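# Remove the curved wooden support from beneath the arch

## Task

Pull the curved wooden support (the centring) out from beneath the arch so that the arch keeps standing by itself with each of its blocks left where it was. Any number of the four arms may be used.

## Robot and tools

ROBOTS. There are four identical i2rt Big YAM arms: arm1, arm2, arm3 and arm4. Each has six joints, a five-finger right hand and a camera on its wrist (arm1_cam_wrist and so on). The room cameras are cam_back, cam_front and cam_top. Camera images are 896x504 pixels. The feet sit in the scene frame at roughly arm1 (+0.649, +0.008, +0.795), arm2 (-0.007, +0.658, +0.761), arm3 (-0.652, +0.008, +0.798) and arm4 (-0.002, -0.648, +0.762), so the arms ring the work area and each one faces inward along its own +x. The table tops beneath the arms are at z=+0.720. Maximum reach is about 1.07 m from the joint1 axis.

FRAME. Every pose is given in one shared scene frame, in metres, with the origin on the floor and +z pointing up. Quaternions are written w,x,y,z. The hand point lies 0.045 m in front of the palm. Its +z runs along the straight fingers, +y points out of the palm, and +x runs across the palm away from the thumb. Straight fingers extend 0.06 to 0.07 m past the point. A bracket on the little-finger side of the wrist sticks out and can strike objects. With joints 1, 5 and 6 at 0 and the hand level and pointing forward, the palm faces down.

move. The arguments are arm1, arm2, arm3 and arm4, with a separate object for each robot (a robot that is omitted or null receives nothing new), plus cameras, a list of camera names or ["all"]. Each robot's object can contain:
- joints: absolute targets keyed by name. The arm joints are in radians: joint1_rad -2.879..2.879 (base yaw, positive is counter-clockwise seen from above), joint2_rad 0..3.141 (shoulder), joint3_rad 0..3.019 (elbow), joint4_rad -1.692..1.57 (wrist pitch, positive lifts the fingers), joint5_rad -1.57..1.57 (sideways swing, positive is to the arm's right), joint6_rad -2.094..2.094 (roll). The hand keys use a unitless -1..1 scale: hand_little, hand_ring, hand_middle and hand_index (+1 straight, -1 curled), hand_thumb_bend (+1 straight), and hand_thumb_turn (+1 beside the palm, -1 opposite the fingers). There are also two settings. hand_force_limit runs from -1 to 1 and maps to about 0 to 10 N at the fingertip (15 N for the thumb). hand_speed runs from -0.96 to 1 and is full speed from +0.48 upward. A scene begins with these at 0 and -0.8.
- target: seven numbers [x, y, z, qw, qx, qy, qz]. This is an absolute pose of the hand point in the scene frame, in metres. The hand moves in a straight line toward it, starting from its current hand_target. When target is present, joints may only contain hand keys.
- speed: the top speed of the path, 0.002 to 0.5 m/s (default 0.25). Rotation is capped at twice this value in rad/s. Only valid together with target.
- min_time_s: 0.1 to 8 s. This is the shortest duration allowed for the arm-joint motions in that part.
All motions begin at once. Every hand path in the same call finishes together, and each lasts between 0.5 and 10 s. No action may exceed 15 s. Paths do not steer around obstacles. Hands trail behind, drift and commonly stop a centimetre or more away from the target. A call containing no action returns the complete state and all images.

RESULTS. The move line reports each commanded robot as done or gives its worst status. joint_status and hand_status can read done, off_target (stopped short and possibly still pushing), time_out (the joints keep pushing toward nearby targets, which on_its_own lists, and you can relieve this by sending the positions they report), or not_followed. "joint command not followed" and "pose unreachable" mean a self- or arm-collision check held the motion back. hand_target is the pose the held joint targets lead to. hand is the measured pose. hand_stopped_by gives little, ring, middle, index, thumb_bend and thumb_turn in that order, each as moving, target, force, stalled or fault. The *_load_n values are fingertip forces in N, positive when the finger is pushed open. A grip that has been lost shows up as these loads falling to about 0. Joint velocities reading within noise means the arm is still. "as last shown" lists robots that were not commanded and whose values are repeated. MOTOR HOT warns of heating, and an OVER-TEMPERATURE FAULT means the arm goes limp for 30 s or more. Afterwards, keys reporting limit_stop_at_motor_heat have to be sent again. The pictures line gives the order of the images.

OTHER TOOLS. wait takes seconds (0 to 10) and optionally cameras. zoom_image takes a camera and a region [x0, y0, x1, y1] in image pixels, no more than 504 on each side, and only works on the most recent images. show_instructions shows the reference pages. finished_scene takes scene (1 or 2) and cannot be undone. If a move or wait is refused, the move, wait and finished_scene calls that follow it in the same reply do not run.

GRIPPING. A finger motor only starts when its target changes by 0.002 or more. It stops when it reaches the target or when its load reaches hand_force_limit, and then it locks. To squeeze harder, raise the limit and send a target further closed. For a soft grip, set hand_speed to -0.94 or lower. Turning the thumb in front of the palm lets the hand wrap objects 0.035 to 0.065 m thick.

AVOID. Arms pressing on each other or closing a hand on another arm's fingers. Hard hits, slams, or knocking anything out of the work area. Bumping arch blocks or letting the arch fall. Dragging the support quickly against the blocks. Overloading fingers. Keeping an arm fully stretched, or pushing at an unreachable pose, for a long time, since this heats the motors. The robot keeps running while you think, holding whatever it was last commanded.

Each tool is called after "Request:" as name(argument=value, ...) on one line, values as JSON.

Reference images:

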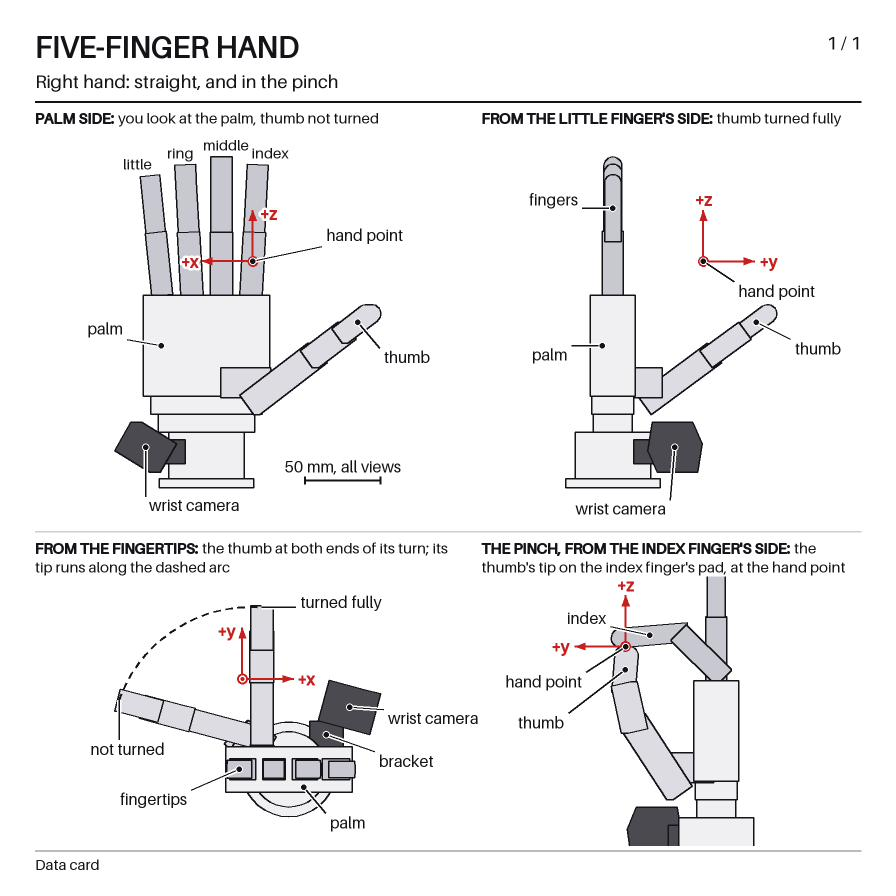

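## Session

Request:
move(cameras=["cam_back", "cam_front", "cam_top"])

Scene clock: 0.00 s.
Joint torques (N m): no reading
Motor temperatures (°C): arm1=[30 36 49 32 29 31] | arm2=[32 36 39 29 30 31] | arm3=[30 37 33 30 31 31] | arm4=[31 37 40 30 31 29]
Heat: arm1: hottest joint3_rad 49 °C; arm2: hottest joint3_rad 39 °C; arm3: hottest joint2_rad 37 °C; arm4: hottest joint3_rad 40 °C.
Joint velocities: within noise
arm1.joint_positions: joint1_rad=+0.044 joint2_rad=+0.585 joint3_rad=+1.396 joint4_rad=-1.530 joint5_rad=-0.167 joint6_rad=-0.826 hand_little=+1.000 hand_ring=+1.000 hand_middle=+1.000 hand_index=+1.000 hand_thumb_turn=+1.000 hand_thumb_bend=+1.000 hand_force_limit=+0.000 hand_speed=-0.800
arm1.joint_status: not commanded
arm1.hand_stopped_by: target,target,target,target,target,target
arm1.little_load_n: -0.5
arm1.ring_load_n: 0.0
arm1.middle_load_n: 0.0
arm1.index_load_n: 0.0
arm1.thumb_bend_load_n: 0.0
arm1.thumb_turn_load_n: 0.0
arm1.hand: x=+0.4844 y=-0.0134 z=+1.2440 quat_wxyz=(+0.346, -0.259, -0.869, +0.240) (m; scene frame)
arm1.hand_target: x=+0.4846 y=-0.0133 z=+1.2533 quat_wxyz=(+0.357, -0.256, -0.865, +0.244) (m; scene frame)
arm1.hand_status: not commanded
arm2.joint_positions: joint1_rad=+0.122 joint2_rad=+0.609 joint3_rad=+1.415 joint4_rad=-1.185 joint5_rad=+0.064 joint6_rad=-1.396 hand_little=+1.000 hand_ring=+1.000 hand_middle=+1.000 hand_index=+1.000 hand_thumb_turn=+1.000 hand_thumb_bend=+1.000 hand_force_limit=+0.000 hand_speed=-0.800
arm2.joint_status: not commanded
arm2.hand_stopped_by: target,target,target,target,target,target
arm2.little_load_n: 0.5
arm2.ring_load_n: 0.0
arm2.middle_load_n: 0.0
arm2.index_load_n: 0.0
arm2.thumb_bend_load_n: 0.0
arm2.thumb_turn_load_n: -0.5
arm2.hand: x=-0.0395 y=+0.4041 z=+1.3025 quat_wxyz=(+0.347, +0.563, -0.607, +0.440) (m; scene frame)
arm2.hand_target: x=-0.0399 y=+0.4063 z=+1.3141 quat_wxyz=(+0.353, +0.558, -0.602, +0.449) (m; scene frame)
arm2.hand_status: not commanded
arm3.joint_positions: joint1_rad=-0.707 joint2_rad=+0.645 joint3_rad=+1.457 joint4_rad=-1.306 joint5_rad=-0.142 joint6_rad=-1.109 hand_little=+1.000 hand_ring=+1.000 hand_middle=+1.000 hand_index=+1.000 hand_thumb_turn=+1.000 hand_thumb_bend=+1.000 hand_force_limit=+0.000 hand_speed=-0.800
arm3.joint_status: not commanded
arm3.hand_stopped_by: target,target,target,target,target,target
arm3.little_load_n: 0.0
arm3.ring_load_n: 0.0
arm3.middle_load_n: 0.0
arm3.index_load_n: 0.0
arm3.thumb_bend_load_n: 0.0
arm3.thumb_turn_load_n: 0.0
arm3.hand: x=-0.4796 y=-0.1579 z=+1.3094 quat_wxyz=(+0.009, +0.732, -0.448, +0.513) (m; scene frame)
arm3.hand_target: x=-0.4805 y=-0.1571 z=+1.3210 quat_wxyz=(+0.011, +0.727, -0.444, +0.524) (m; scene frame)
arm3.hand_status: not commanded
arm4.joint_positions: joint1_rad=-0.226 joint2_rad=+0.627 joint3_rad=+1.435 joint4_rad=-1.188 joint5_rad=-0.120 joint6_rad=-1.187 hand_little=+1.000 hand_ring=+1.000 hand_middle=+1.000 hand_index=+1.000 hand_thumb_turn=+1.000 hand_thumb_bend=+1.000 hand_force_limit=+0.000 hand_speed=-0.800
arm4.joint_status: not commanded
arm4.hand_stopped_by: target,target,target,target,target,target
arm4.little_load_n: 0.0
arm4.ring_load_n: 0.0
arm4.middle_load_n: 0.0
arm4.index_load_n: 0.0
arm4.thumb_bend_load_n: 0.0
arm4.thumb_turn_load_n: 0.0
arm4.hand: x=+0.0652 y=-0.4116 z=+1.3012 quat_wxyz=(-0.464, +0.709, +0.419, +0.327) (m; scene frame)
arm4.hand_target: x=+0.0647 y=-0.4137 z=+1.3126 quat_wxyz=(-0.472, +0.702, +0.416, +0.334) (m; scene frame)
arm4.hand_status: not commanded
pictures: cam_back, cam_front, cam_top

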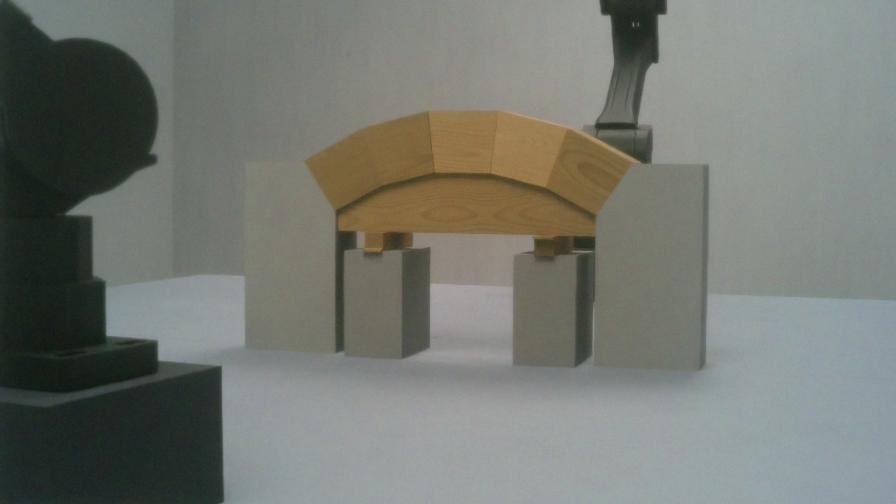

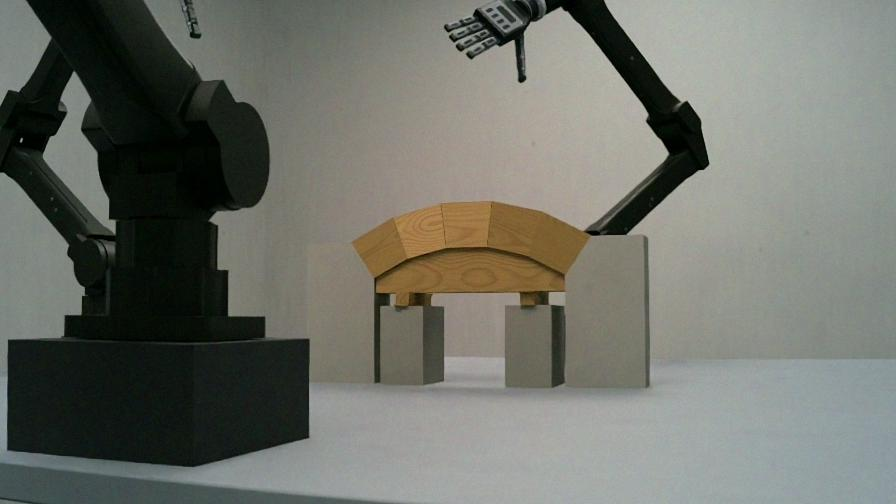

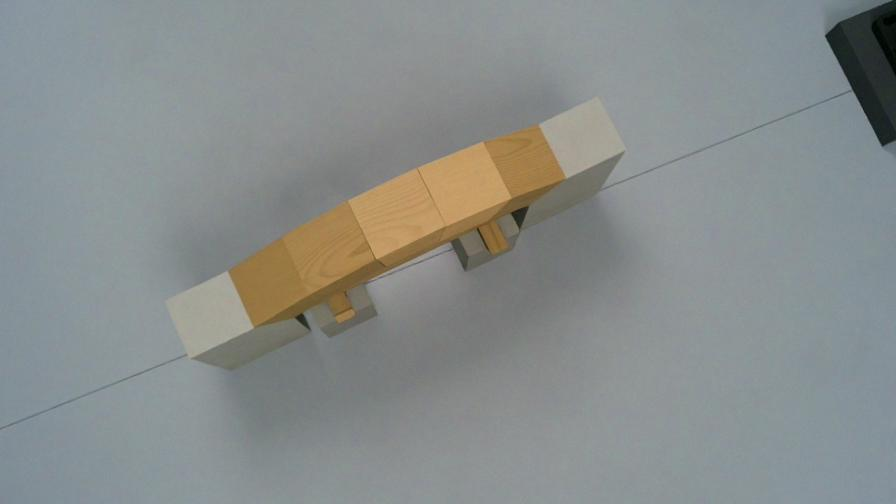

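Request:
move(arm3={"target": [-0.30, 0.012, 0.90, 0.5262, -0.5081, 0.4738, -0.4906], "speed": 0.25, "joints": {"hand_thumb_turn": -1, "hand_thumb_bend": 0.0, "hand_speed": 0.0}}, arm4={"joints": {"joint1_rad": 0.27, "joint2_rad": 1.70, "joint3_rad": 1.8, "joint4_rad": -1.6, "joint5_rad": 0.25, "joint6_rad": 1.62, "hand_little": -1, "hand_ring": -1, "hand_middle": -1, "hand_thumb_turn": -0.95, "hand_thumb_bend": 0.5, "hand_speed": 0.0}, "min_time_s": 4}, arm1={"joints": {"joint1_rad": -0.33, "joint2_rad": 1.5, "joint3_rad": 1.4, "joint4_rad": -1.2, "joint5_rad": -0.1, "joint6_rad": -0.38, "hand_little": -1, "hand_ring": -1, "hand_middle": -1, "hand_thumb_turn": -0.95, "hand_thumb_bend": 0.5, "hand_speed": 0.0}, "min_time_s": 4}, cameras=["cam_back", "cam_top"])

Scene clock: 79.57 s.
Joint torques (N m): arm1=[0.09 -8.06 10.17 1.46 0.16 0.18] | arm2=[1.26 2.08 9.54 1.66 -0.08 0.01] | arm3=[-0.44 -1.55 5.07 1.5 0.11 0] | arm4=[0.09 -15.79 15.21 -0.14 0.23 0.13]
Motor temperatures (°C): arm1=[30 36 53 32 29 31] | arm2=[32 35 42 29 30 31] | arm3=[30 35 37 30 31 31] | arm4=[31 36 47 31 31 29]
Heat: arm1: hottest joint3_rad 53 °C; arm2: hottest joint3_rad 42 °C; arm3: hottest joint3_rad 37 °C; arm4: hottest joint3_rad 47 °C.
move: arm1 done; arm3 not_followed; arm4 done
Joint velocities: within noise
arm1.joint_positions: joint1_rad=-0.324 joint2_rad=+1.488 joint3_rad=+1.396 joint4_rad=-1.220 joint5_rad=-0.104 joint6_rad=-0.395 hand_little=-1.000 hand_ring=-1.000 hand_middle=-1.000 hand_index=+1.000 hand_thumb_turn=-0.949 hand_thumb_bend=+0.501 hand_force_limit=+0.000 hand_speed=+0.000
arm1.joint_status: all done
arm1.hand_stopped_by: target,target,target,target,target,target
arm1.little_load_n: 0.0
arm1.ring_load_n: 0.0
arm1.middle_load_n: -1.0
arm1.index_load_n: 0.0
arm1.thumb_bend_load_n: 2.5
arm1.thumb_turn_load_n: 5.0
arm1.hand: x=+0.2175 y=+0.1054 z=+0.9999 quat_wxyz=(+0.093, -0.652, -0.745, +0.106) (m; scene frame)
arm1.hand_target: x=+0.2107 y=+0.1099 z=+0.9962 quat_wxyz=(+0.099, -0.660, -0.737, +0.107) (m; scene frame)
arm1.hand_status: not commanded
arm2: as last shown
arm2.little_load_n: 0.0
arm2.ring_load_n: -0.5
arm2.thumb_turn_load_n: 0.0
arm3.joint_positions: joint1_rad=-0.214 joint2_rad=+1.068 joint3_rad=+0.023 joint4_rad=+1.040 joint5_rad=-0.304 joint6_rad=-0.019 hand_little=+1.000 hand_ring=+1.000 hand_middle=+1.000 hand_index=+1.000 hand_thumb_turn=-1.000 hand_thumb_bend=+0.000 hand_force_limit=+0.000 hand_speed=+0.000
arm3.joint_status: all done
arm3.hand_stopped_by: target,target,target,target,target,target
arm3.little_load_n: 0.0
arm3.ring_load_n: 0.0
arm3.middle_load_n: 0.0
arm3.index_load_n: 0.0
arm3.thumb_bend_load_n: 0.0
arm3.thumb_turn_load_n: 0.0
arm3.on_its_own: joint1_rad is held at -0.213, not at its first target -0.707; joint2_rad is held at +1.061, not at its first target +0.645; joint3_rad is held at +0.025, not at its first target +1.479; joint4_rad is held at +1.023, not at its first target -1.300; joint5_rad is held at -0.303, not at its first target -0.142; joint6_rad is held at -0.020, not at its first target -1.109
arm3.hand: x=-0.2998 y=+0.0134 z=+0.8976 quat_wxyz=(-0.510, +0.525, -0.480, +0.483) (m; scene frame)
arm3.hand_target: x=-0.3000 y=+0.0134 z=+0.8962 quat_wxyz=(-0.508, +0.527, -0.482, +0.481) (m; scene frame)
arm3.hand_status: not_followed (0.003 m and 2.9 deg from the pose sent, 0.478 m and 67.5 deg at the start)
arm4.joint_positions: joint1_rad=+0.264 joint2_rad=+1.690 joint3_rad=+1.741 joint4_rad=-1.586 joint5_rad=+0.247 joint6_rad=+1.599 hand_little=-1.000 hand_ring=-1.000 hand_middle=-1.000 hand_index=+1.000 hand_thumb_turn=-0.949 hand_thumb_bend=+0.501 hand_force_limit=+0.000 hand_speed=+0.000
arm4.joint_status: all done
arm4.hand_stopped_by: target,target,target,target,target,target
arm4.little_load_n: 0.0
arm4.ring_load_n: 0.0
arm4.middle_load_n: -1.0
arm4.index_load_n: 0.0
arm4.thumb_bend_load_n: 2.0
arm4.thumb_turn_load_n: 5.5
arm4.hand: x=-0.1703 y=-0.1178 z=+1.0100 quat_wxyz=(-0.118, +0.783, -0.608, +0.058) (m; scene frame)
arm4.hand_target: x=-0.1763 y=-0.1061 z=+1.0297 quat_wxyz=(-0.130, +0.777, -0.615, +0.043) (m; scene frame)
arm4.hand_status: not commanded
pictures: cam_back, cam_top
pose unreachable (arm3 arm): on one or more control steps of this call this arm could not follow its commanded pose, so it was not sent that pose on those steps. On the call's last step it was still not sent that pose. It may still have moved: this result reports where it is.
cause: moving toward the commanded pose would bring two parts of the arm too close to each other.

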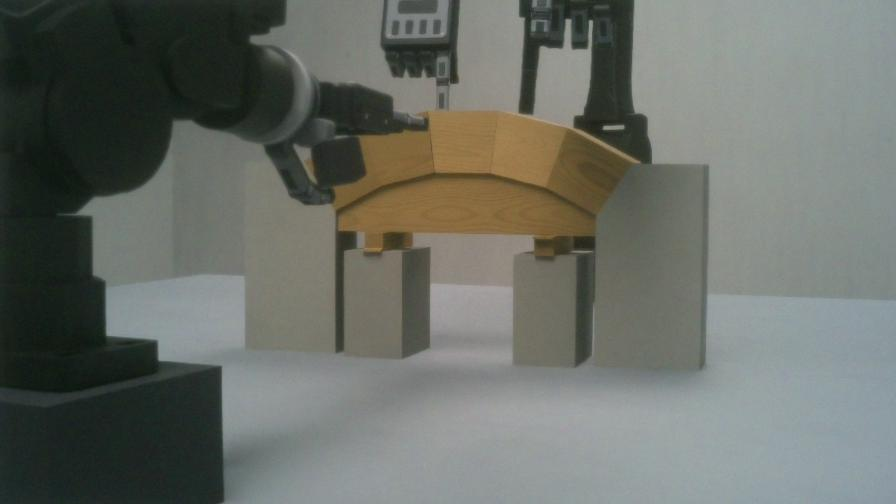

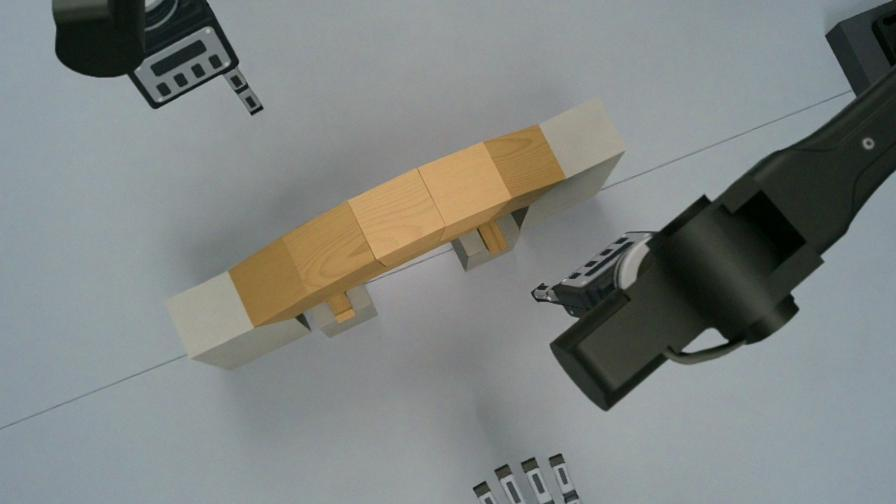

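Request:
move(arm3={"target": [-0.15, 0.018, 0.795, 0.5262, -0.5081, 0.4738, -0.4906], "speed": 0.15}, cameras=["cam_back", "cam_top", "cam_front"])

Request:
zoom_image(camera="cam_back", region=[320, 160, 620, 330])

Scene clock: 86.03 s.
Joint torques (N m): arm1=[0.21 -7.59 10.28 1.32 0.13 0.15] | arm2=[1.26 2.08 9.55 1.66 -0.07 0.01] | arm3=[0.09 -8.12 2.18 3.62 0.2 0.13] | arm4=[0.26 -16.21 15.28 -0.1 0.21 0.14]
Motor temperatures (°C): arm1=[30 36 54 32 29 31] | arm2=[32 35 42 29 30 31] | arm3=[30 35 36 30 31 31] | arm4=[31 36 48 31 31 29]
Heat: arm1: hottest joint3_rad 54 °C; arm2: hottest joint3_rad 42 °C; arm3: hottest joint3_rad 36 °C; arm4: hottest joint3_rad 48 °C.
move: arm3 off_target
Joint velocities: within noise
arm1, arm2, arm4: as last shown
arm2.ring_load_n: 0.0
arm3.joint_positions: joint1_rad=-0.102 joint2_rad=+1.999 joint3_rad=+0.409 joint4_rad=+1.550 joint5_rad=-0.187 joint6_rad=-0.013 hand_little=+1.000 hand_ring=+1.000 hand_middle=+1.000 hand_index=+1.000 hand_thumb_turn=-1.000 hand_thumb_bend=+0.000 hand_force_limit=+0.000 hand_speed=+0.000
arm3.joint_status: not commanded
arm3.hand_stopped_by: target,target,target,target,target,target
arm3.little_load_n: 0.0
arm3.ring_load_n: 0.0
arm3.middle_load_n: 0.0
arm3.index_load_n: 0.0
arm3.thumb_bend_load_n: 0.0
arm3.thumb_turn_load_n: 0.0
arm3.hand: x=-0.1578 y=+0.0141 z=+0.7875 quat_wxyz=(-0.503, +0.530, -0.492, +0.473) (m; scene frame)
arm3.hand_target: x=-0.1501 y=+0.0180 z=+0.7954 quat_wxyz=(-0.515, +0.522, -0.483, +0.479) (m; scene frame)
arm3.hand_status: off_target (0.011 m and 4.7 deg from the pose sent, 0.182 m and 2.9 deg at the start; a joint's target at an end of its range on 29 of 55 steps)
pictures: cam_back, cam_front, cam_top

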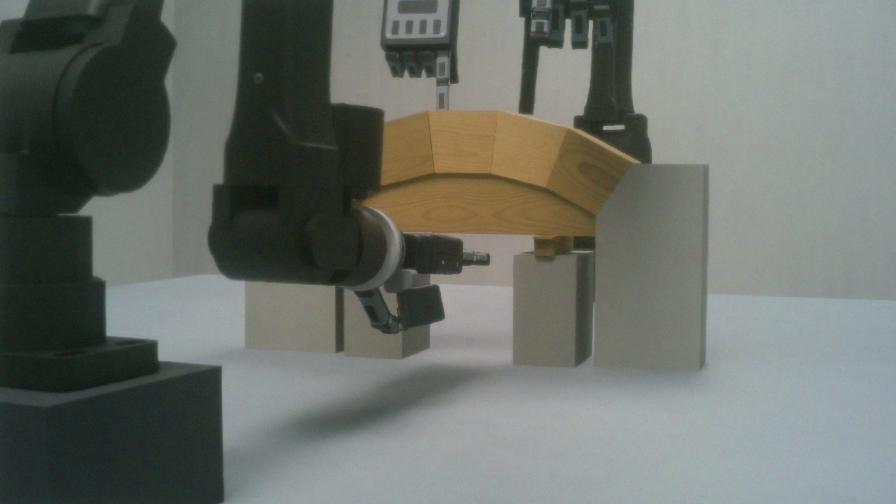

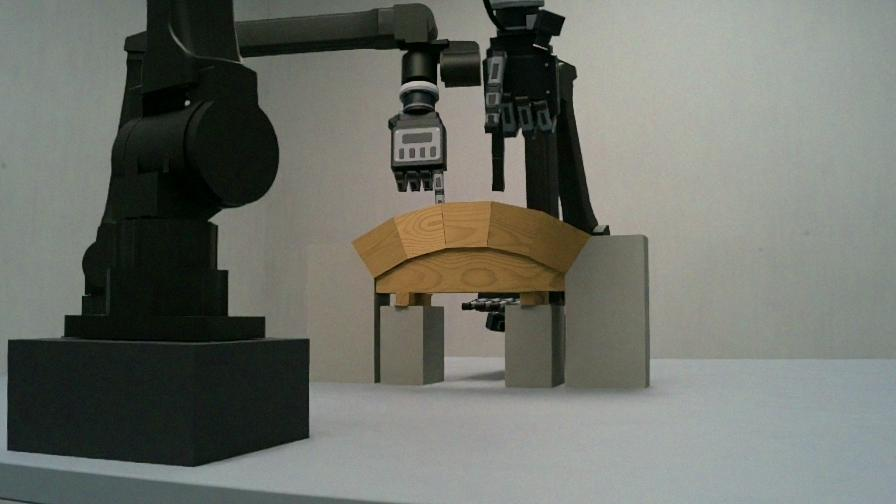

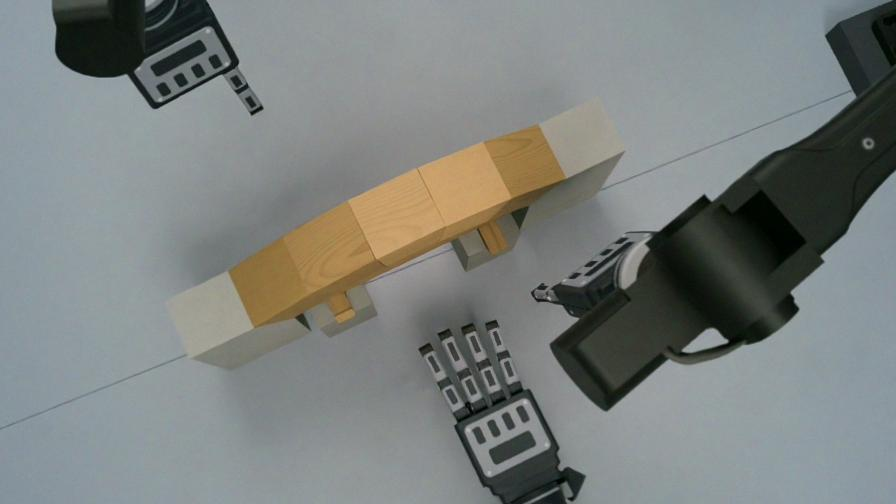

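Scaled by 1.680 from the camera's 896x504 image, which has a finer 1280x720 frame.

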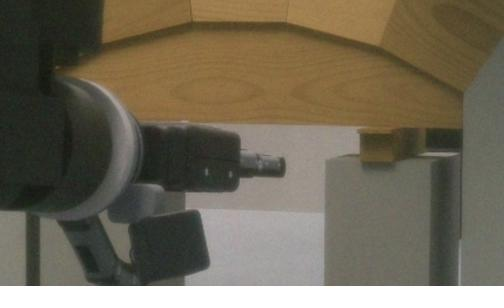

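Request:
move(arm3={"target": [-0.085, 0.033, 0.792, 0.5262, -0.5081, 0.4738, -0.4906], "speed": 0.08}, cameras=["cam_back", "cam_top", "cam_front"])

Request:
zoom_image(camera="cam_back", region=[320, 160, 620, 330])

Request:
zoom_image(camera="cam_top", region=[300, 200, 540, 360])

Scene clock: 106.93 s.
Joint torques (N m): arm1=[-0.38 -7.41 9.99 1.36 0.12 0.19] | arm2=[1.2 2.02 9.52 1.65 -0.07 0.01] | arm3=[-0.03 -9.7 3.29 1.55 0.2 0.13] | arm4=[0.32 -16.03 15.27 -0.21 0.22 0.14]
Motor temperatures (°C): arm1=[30 36 54 32 29 31] | arm2=[32 35 43 29 30 31] | arm3=[30 36 35 30 31 31] | arm4=[31 37 52 30 32 29]
Heat: arm1: hottest joint3_rad 54 °C; arm2: hottest joint3_rad 43 °C; arm3: hottest joint2_rad 36 °C; arm4: hottest joint3_rad 52 °C.
move: arm3 done
Joint velocities: within noise
arm1, arm2, arm4: as last shown
arm3.joint_positions: joint1_rad=-0.041 joint2_rad=+2.069 joint3_rad=+0.578 joint4_rad=+1.542 joint5_rad=-0.123 joint6_rad=-0.006 hand_little=+1.000 hand_ring=+1.000 hand_middle=+1.000 hand_index=+1.000 hand_thumb_turn=-1.000 hand_thumb_bend=+0.000 hand_force_limit=+0.000 hand_speed=+0.000
arm3.joint_status: not commanded
arm3.hand_stopped_by: target,target,target,target,target,target
arm3.little_load_n: 0.0
arm3.ring_load_n: 0.0
arm3.middle_load_n: 0.0
arm3.index_load_n: 0.0
arm3.thumb_bend_load_n: 0.0
arm3.thumb_turn_load_n: 0.0
arm3.hand: x=-0.0913 y=+0.0283 z=+0.7964 quat_wxyz=(-0.524, +0.508, -0.470, +0.497) (m; scene frame)
arm3.hand_target: x=-0.0852 y=+0.0330 z=+0.7921 quat_wxyz=(-0.526, +0.508, -0.474, +0.491) (m; scene frame)
arm3.hand_status: done (0.009 m and 0.9 deg from the pose sent, 0.075 m and 4.7 deg at the start)
arm4.ring_load_n: 0.5
pictures: cam_back, cam_front, cam_top

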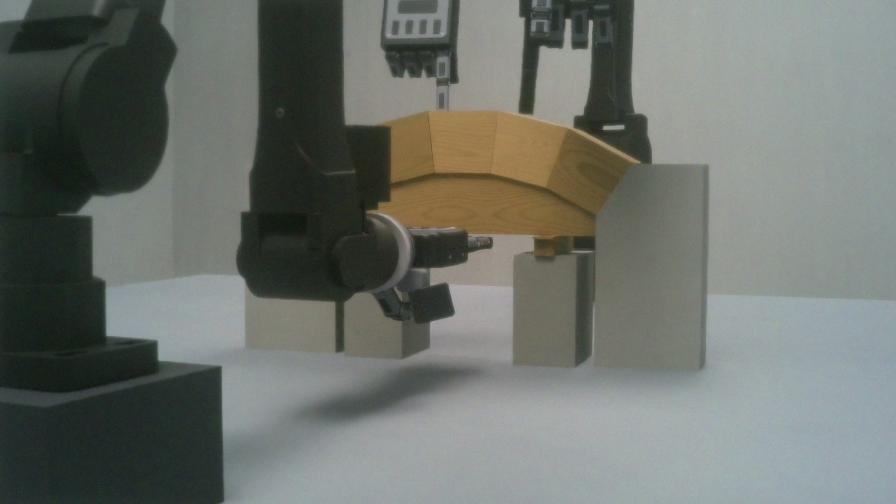

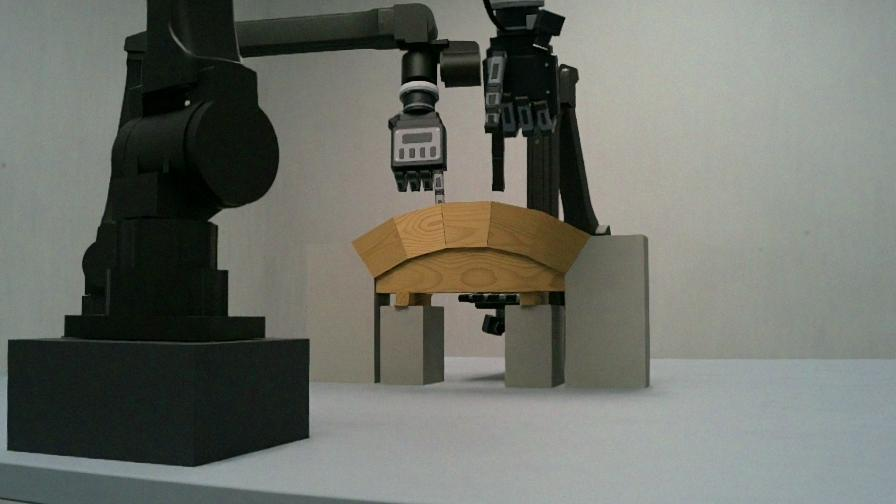

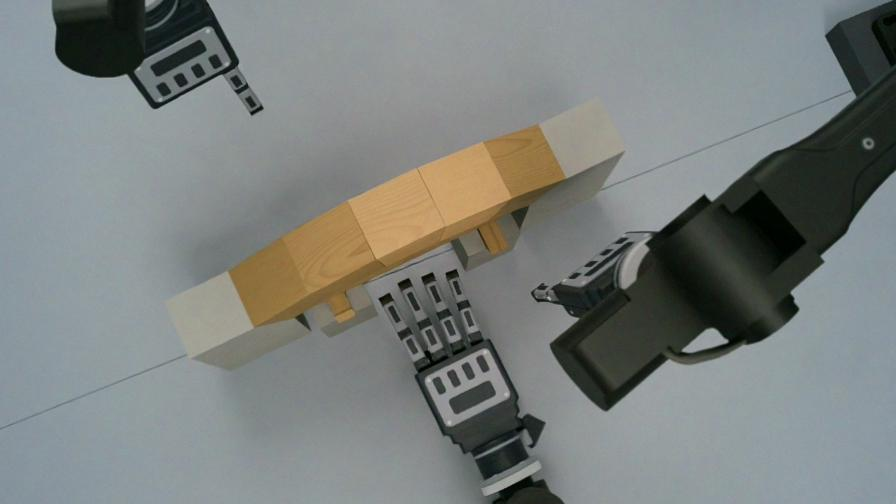

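Scaled by 1.680 from the camera's 896x504 image, which has a finer 1280x720 frame.

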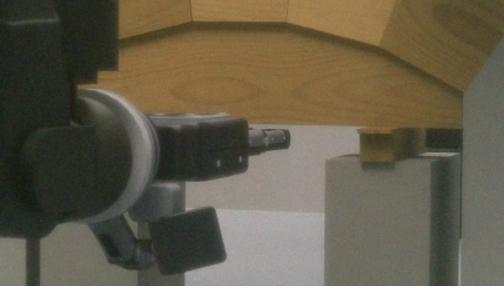

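Scaled by 2.100 from the camera's 896x504 image, which has a finer 1280x720 frame.

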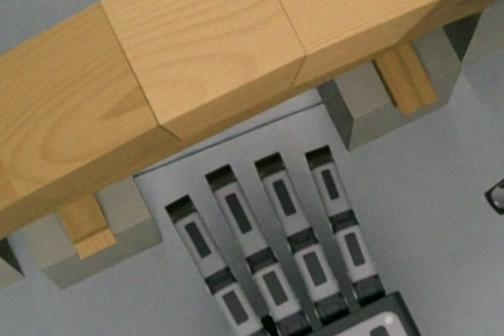

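Request:
move(arm3={"target": [-0.085, 0.033, 0.782, 0.5262, -0.5081, 0.4738, -0.4906], "speed": 0.08})

Request:
move(arm3={"target": [-0.045, 0.036, 0.782, 0.5262, -0.5081, 0.4738, -0.4906], "speed": 0.06}, cameras=["cam_back", "cam_top", "cam_front"])

Request:
zoom_image(camera="cam_back", region=[320, 160, 620, 330])

Request:
zoom_image(camera="cam_top", region=[300, 200, 540, 360])

Request:
zoom_image(camera="cam_front", region=[350, 230, 590, 390])

Scene clock: 122.10 s.
Joint torques (N m): arm1=[0.38 -7.41 10.03 1.37 0.12 0.2] | arm2=[1.32 1.96 9.51 1.62 -0.08 0.02] | arm3=[0.03 -9.76 3.02 2.73 0.19 0.11] | arm4=[0.21 -16.03 15.3 -0.18 0.23 0.13]
Motor temperatures (°C): arm1=[29 36 54 32 29 31] | arm2=[32 35 43 29 30 31] | arm3=[30 36 35 30 31 31] | arm4=[31 37 54 30 32 29]
Heat: arm1: hottest joint3_rad 54 °C; arm2: hottest joint3_rad 43 °C; arm3: hottest joint2_rad 36 °C; arm4: hottest joint3_rad 54 °C.
move: arm3 done
Joint velocities: within noise
arm1, arm2, arm4: as last shown
arm1.thumb_turn_load_n: 4.5
arm3.joint_positions: joint1_rad=-0.041 joint2_rad=+2.106 joint3_rad=+0.587 joint4_rad=+1.542 joint5_rad=-0.123 joint6_rad=-0.006 hand_little=+1.000 hand_ring=+1.000 hand_middle=+1.000 hand_index=+1.000 hand_thumb_turn=-1.000 hand_thumb_bend=+0.000 hand_force_limit=+0.000 hand_speed=+0.000
arm3.joint_status: not commanded
arm3.hand_stopped_by: target,target,target,target,target,target
arm3.little_load_n: 0.0
arm3.ring_load_n: 0.0
arm3.middle_load_n: 0.0
arm3.index_load_n: 0.0
arm3.thumb_bend_load_n: 0.0
arm3.thumb_turn_load_n: 0.0
arm3.hand: x=-0.0926 y=+0.0284 z=+0.7788 quat_wxyz=(-0.517, +0.514, -0.478, +0.490) (m; scene frame)
arm3.hand_target: x=-0.0852 y=+0.0330 z=+0.7822 quat_wxyz=(-0.526, +0.508, -0.474, +0.491) (m; scene frame)
arm3.hand_status: done (0.009 m and 1.3 deg from the pose sent, 0.016 m and 0.9 deg at the start)
arm4.ring_load_n: 0.0
pictures: none

Scene clock: 123.33 s.
Joint torques (N m): arm1=[0.15 -7 10.09 1.31 0.14 0.2] | arm2=[1.32 2.08 9.52 1.62 -0.08 0.02] | arm3=[0.15 -10.7 3.95 1.58 0.22 0.1] | arm4=[0.15 -15.97 15.24 -0.14 0.24 0.11]
Motor temperatures (°C): arm1=[29 36 54 32 29 31] | arm2=[32 35 43 29 30 31] | arm3=[30 36 35 30 31 31] | arm4=[31 37 54 30 32 29]
Heat: arm1: hottest joint3_rad 54 °C; arm2: hottest joint3_rad 43 °C; arm3: hottest joint2_rad 36 °C; arm4: hottest joint3_rad 54 °C.
move: arm3 done
Joint velocities: within noise
arm1, arm2, arm4: as last shown
arm3.joint_positions: joint1_rad=-0.030 joint2_rad=+2.119 joint3_rad=+0.691 joint4_rad=+1.476 joint5_rad=-0.111 joint6_rad=-0.006 hand_little=+1.000 hand_ring=+1.000 hand_middle=+1.000 hand_index=+1.000 hand_thumb_turn=-1.000 hand_thumb_bend=+0.000 hand_force_limit=+0.000 hand_speed=+0.000
arm3.joint_status: not commanded
arm3.hand_stopped_by: target,target,target,target,target,target
arm3.little_load_n: 0.0
arm3.ring_load_n: 0.0
arm3.middle_load_n: 0.0
arm3.index_load_n: 0.5
arm3.thumb_bend_load_n: 0.5
arm3.thumb_turn_load_n: 0.0
arm3.hand: x=-0.0524 y=+0.0305 z=+0.7855 quat_wxyz=(-0.523, +0.508, -0.471, +0.497) (m; scene frame)
arm3.hand_target: x=-0.0453 y=+0.0360 z=+0.7821 quat_wxyz=(-0.526, +0.508, -0.474, +0.491) (m; scene frame)
arm3.hand_status: done (0.010 m and 0.9 deg from the pose sent, 0.048 m and 1.3 deg at the start)
arm4.ring_load_n: 0.5
arm4.thumb_turn_load_n: 6.0
pictures: cam_back, cam_front, cam_top

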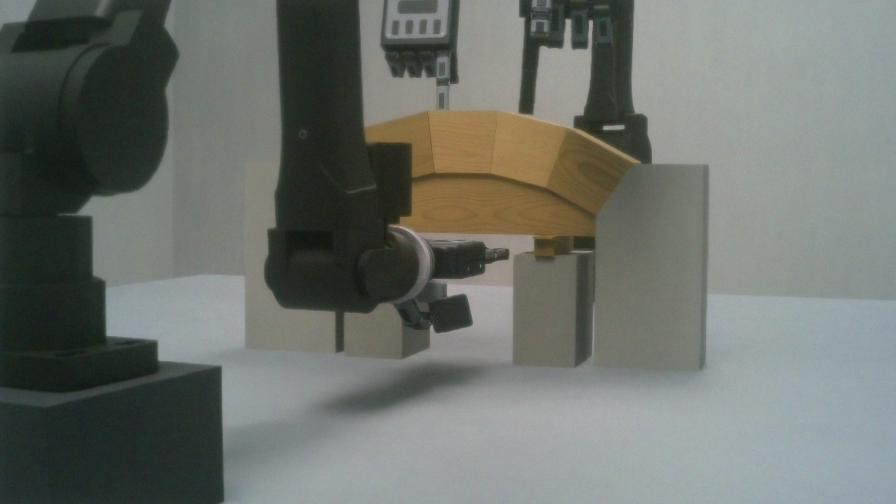

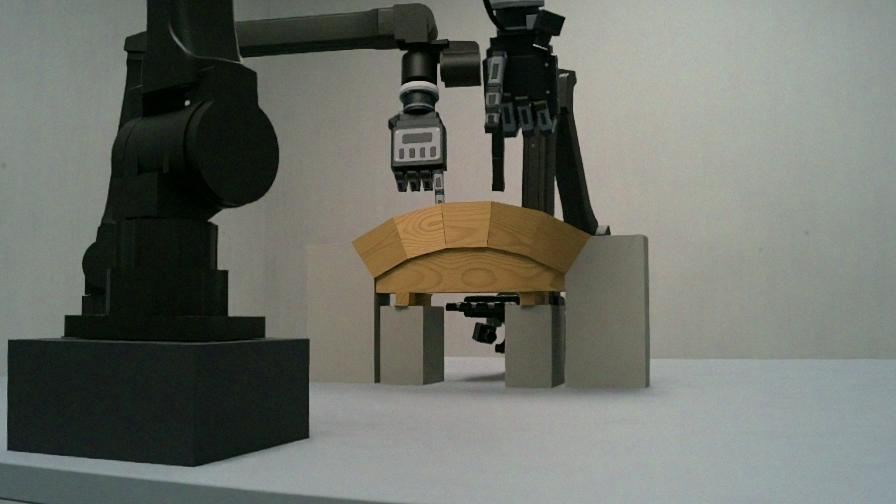

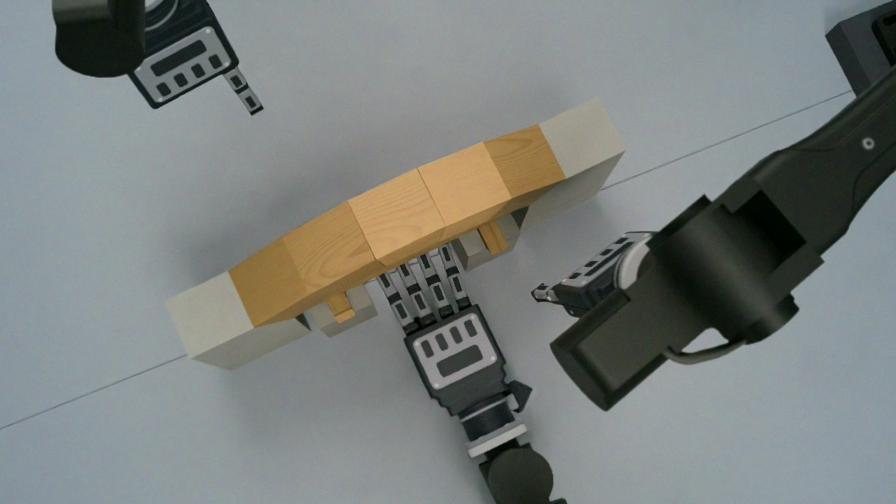

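Scaled by 1.680 from the camera's 896x504 image, which has a finer 1280x720 frame.

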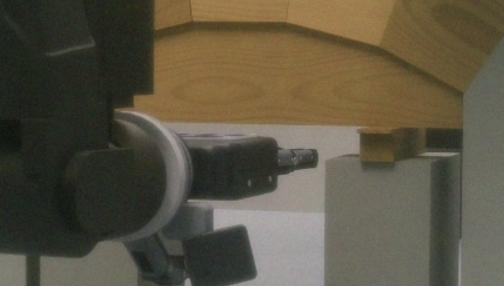

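Scaled by 2.100 from the camera's 896x504 image, which has a finer 1280x720 frame.

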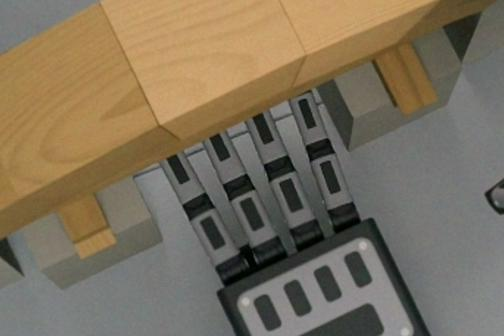

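Scaled by 2.100 from the camera's 896x504 image, which has a finer 1280x720 frame.

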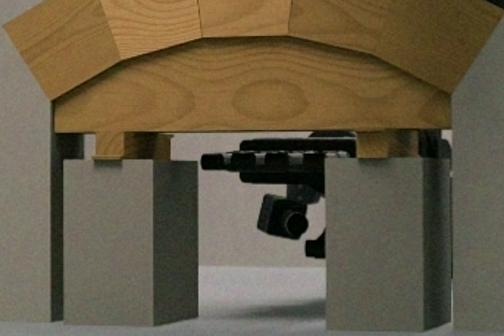

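Request:
move(arm3={"target": [-0.012, 0.039, 0.783, 0.5262, -0.5081, 0.4738, -0.4906], "speed": 0.06}, cameras=["cam_back", "cam_top", "cam_front"])

Request:
zoom_image(camera="cam_back", region=[320, 160, 620, 330])

Request:
zoom_image(camera="cam_front", region=[350, 230, 590, 390])

Scene clock: 132.30 s.
Joint torques (N m): arm1=[-0.32 -7.41 10.24 1.33 0.12 0.2] | arm2=[1.2 2.08 9.5 1.63 -0.08 0.02] | arm3=[-0.15 -11.4 4.78 1.51 0.2 0.11] | arm4=[0.21 -16.15 15.24 -0.12 0.22 0.15]
Motor temperatures (°C): arm1=[29 36 55 32 29 31] | arm2=[32 35 43 29 30 31] | arm3=[30 36 34 30 31 31] | arm4=[31 37 55 30 32 29]
Heat: arm1: hottest joint3_rad 55 °C; arm2: hottest joint3_rad 43 °C; arm3: hottest joint2_rad 36 °C; arm4: hottest joint3_rad 55 °C.
move: arm3 off_target
Joint velocities: within noise
arm1, arm2, arm4: as last shown
arm1.thumb_turn_load_n: 5.0
arm2.index_load_n: -0.5
arm3.joint_positions: joint1_rad=-0.020 joint2_rad=+2.135 joint3_rad=+0.779 joint4_rad=+1.401 joint5_rad=-0.102 joint6_rad=-0.006 hand_little=+1.000 hand_ring=+1.000 hand_middle=+1.000 hand_index=+1.000 hand_thumb_turn=-1.000 hand_thumb_bend=+0.000 hand_force_limit=+0.000 hand_speed=+0.000
arm3.joint_status: not commanded
arm3.hand_stopped_by: target,target,target,target,target,target
arm3.little_load_n: 0.0
arm3.ring_load_n: 0.0
arm3.middle_load_n: 0.0
arm3.index_load_n: 0.0
arm3.thumb_bend_load_n: 0.0
arm3.thumb_turn_load_n: 0.5
arm3.hand: x=-0.0209 y=+0.0333 z=+0.7853 quat_wxyz=(-0.522, +0.509, -0.472, +0.496) (m; scene frame)
arm3.hand_target: x=-0.0123 y=+0.0390 z=+0.7833 quat_wxyz=(-0.526, +0.508, -0.474, +0.491) (m; scene frame)
arm3.hand_status: off_target (0.011 m and 0.8 deg from the pose sent, 0.041 m and 0.8 deg at the start)
pictures: cam_back, cam_front, cam_top

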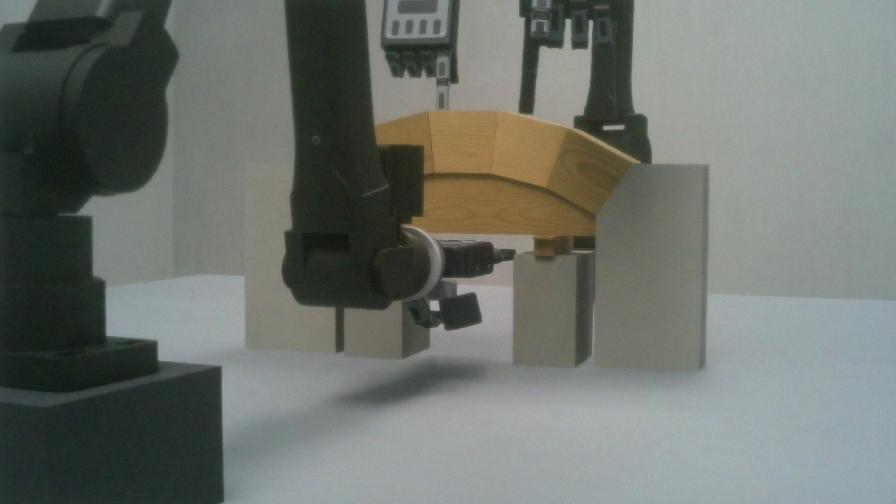

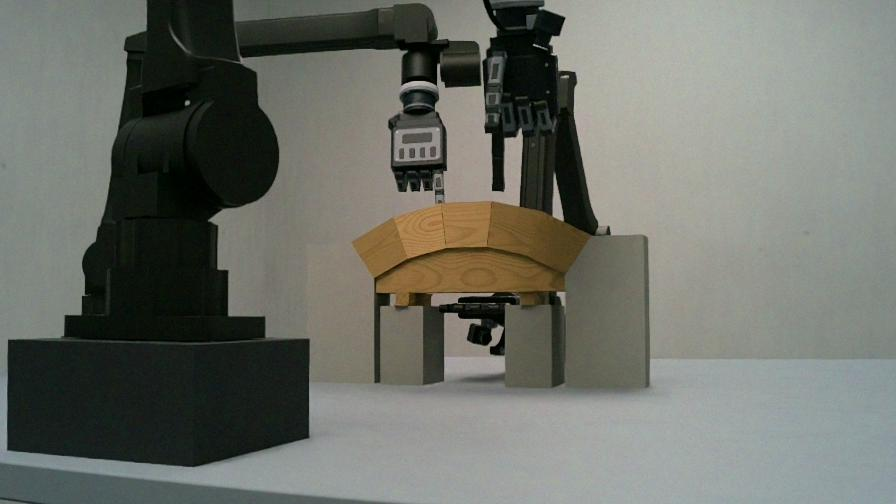

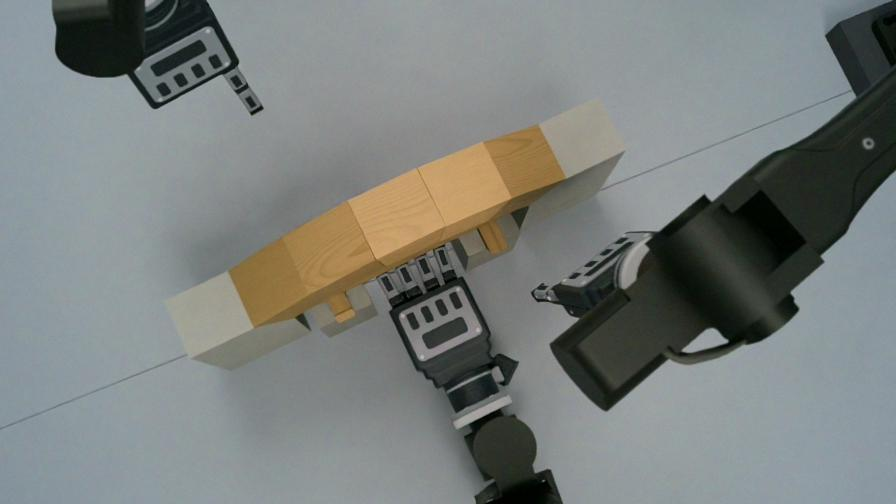

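Scaled by 1.680 from the camera's 896x504 image, which has a finer 1280x720 frame.

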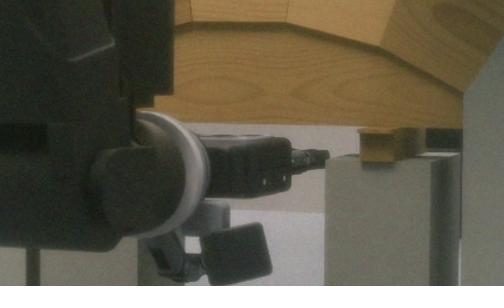

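Scaled by 2.100 from the camera's 896x504 image, which has a finer 1280x720 frame.

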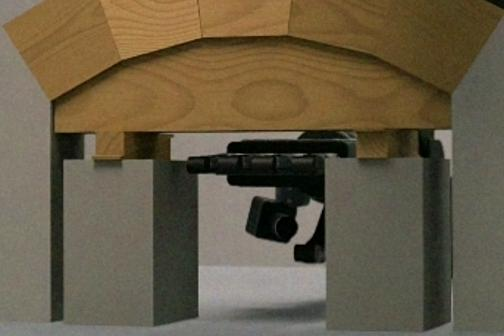

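Request:
move(arm3={"target": [-0.012, 0.039, 0.808, 0.5262, -0.5081, 0.4738, -0.4906], "speed": 0.05}, cameras=["cam_back", "cam_front"])

Request:
zoom_image(camera="cam_front", region=[350, 230, 590, 390])

Request:
zoom_image(camera="cam_back", region=[420, 200, 620, 300])

Scene clock: 139.90 s.
Joint torques (N m): arm1=[-0.09 -8 10.15 1.4 0.12 0.18] | arm2=[1.26 2.08 9.55 1.68 -0.08 0.02] | arm3=[0.09 -13.33 3.84 1.58 0.18 0.08] | arm4=[0.26 -16.03 15.32 -0.2 0.21 0.13]
Motor temperatures (°C): arm1=[29 36 55 32 29 31] | arm2=[32 35 43 29 30 31] | arm3=[30 36 34 30 31 31] | arm4=[31 37 55 30 32 29]
Heat: arm1: hottest joint3_rad 55 °C; arm2: hottest joint3_rad 43 °C; arm3: hottest joint2_rad 36 °C; arm4: hottest joint3_rad 55 °C.
move: arm3 off_target
Joint velocities: within noise
arm1, arm2, arm4: as last shown
arm1.thumb_turn_load_n: 4.5
arm2.index_load_n: 0.0
arm2.thumb_turn_load_n: 0.5
arm3.joint_positions: joint1_rad=-0.020 joint2_rad=+2.086 joint3_rad=+0.779 joint4_rad=+1.342 joint5_rad=-0.102 joint6_rad=-0.004 hand_little=+1.000 hand_ring=+1.000 hand_middle=+1.000 hand_index=+1.000 hand_thumb_turn=-1.000 hand_thumb_bend=+0.000 hand_force_limit=+0.000 hand_speed=+0.000
arm3.joint_status: not commanded
arm3.hand_stopped_by: target,target,target,target,target,target
arm3.little_load_n: 0.0
arm3.ring_load_n: 0.0
arm3.middle_load_n: 0.0
arm3.index_load_n: 0.0
arm3.thumb_bend_load_n: 0.5
arm3.thumb_turn_load_n: 0.0
arm3.hand: x=-0.0173 y=+0.0332 z=+0.7994 quat_wxyz=(-0.520, +0.511, -0.475, +0.493) (m; scene frame)
arm3.hand_target: x=-0.0122 y=+0.0390 z=+0.8081 quat_wxyz=(-0.526, +0.508, -0.474, +0.491) (m; scene frame)
arm3.hand_status: off_target (0.012 m and 0.8 deg from the pose sent, 0.025 m and 0.8 deg at the start)
arm4.ring_load_n: 0.0
arm4.index_load_n: -0.5
arm4.thumb_turn_load_n: 5.5
pictures: cam_back, cam_front

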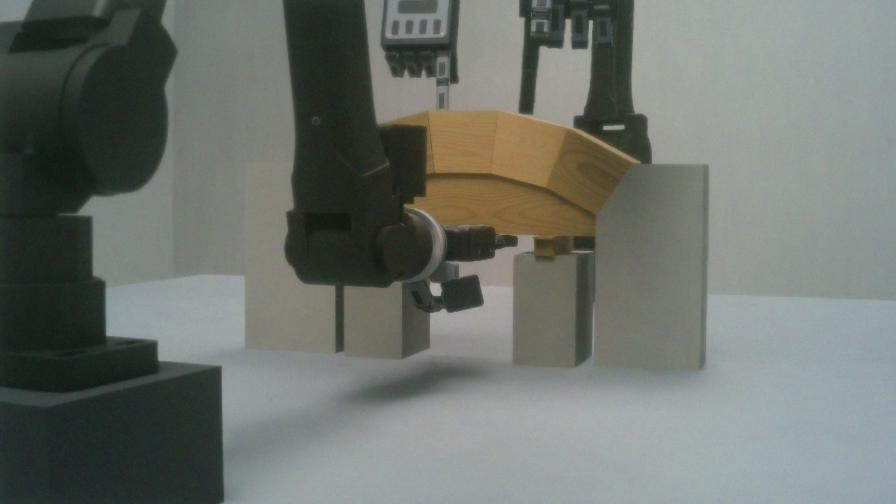

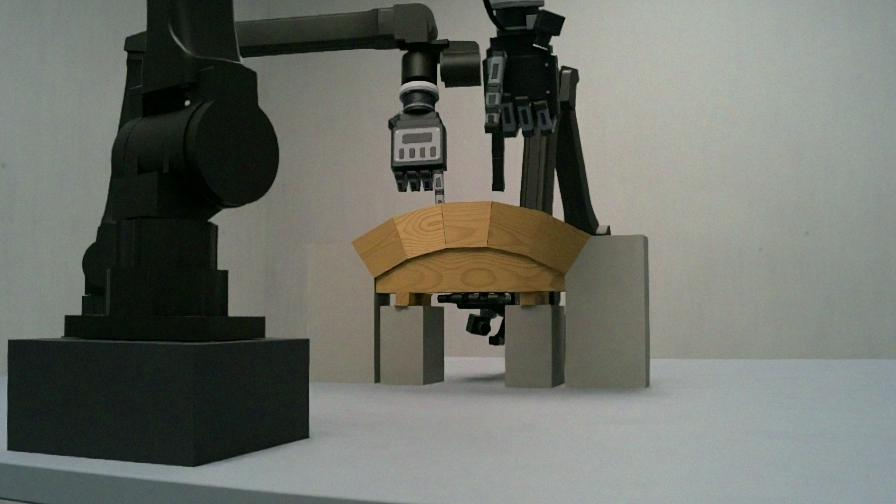

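Scaled by 2.100 from the camera's 896x504 image, which has a finer 1280x720 frame.

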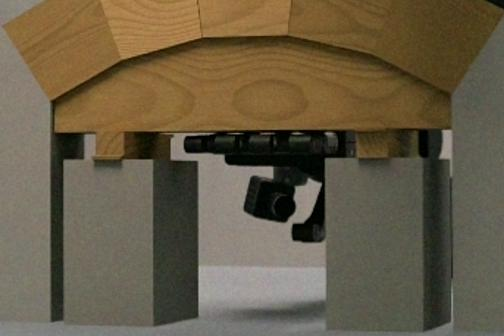

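Scaled by 2.520 from the camera's 896x504 image, which has a finer 1280x720 frame.

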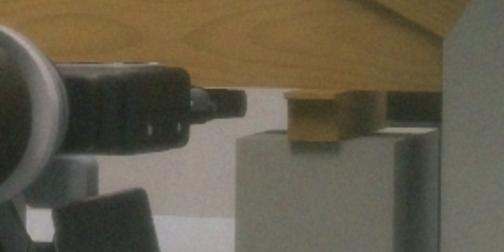

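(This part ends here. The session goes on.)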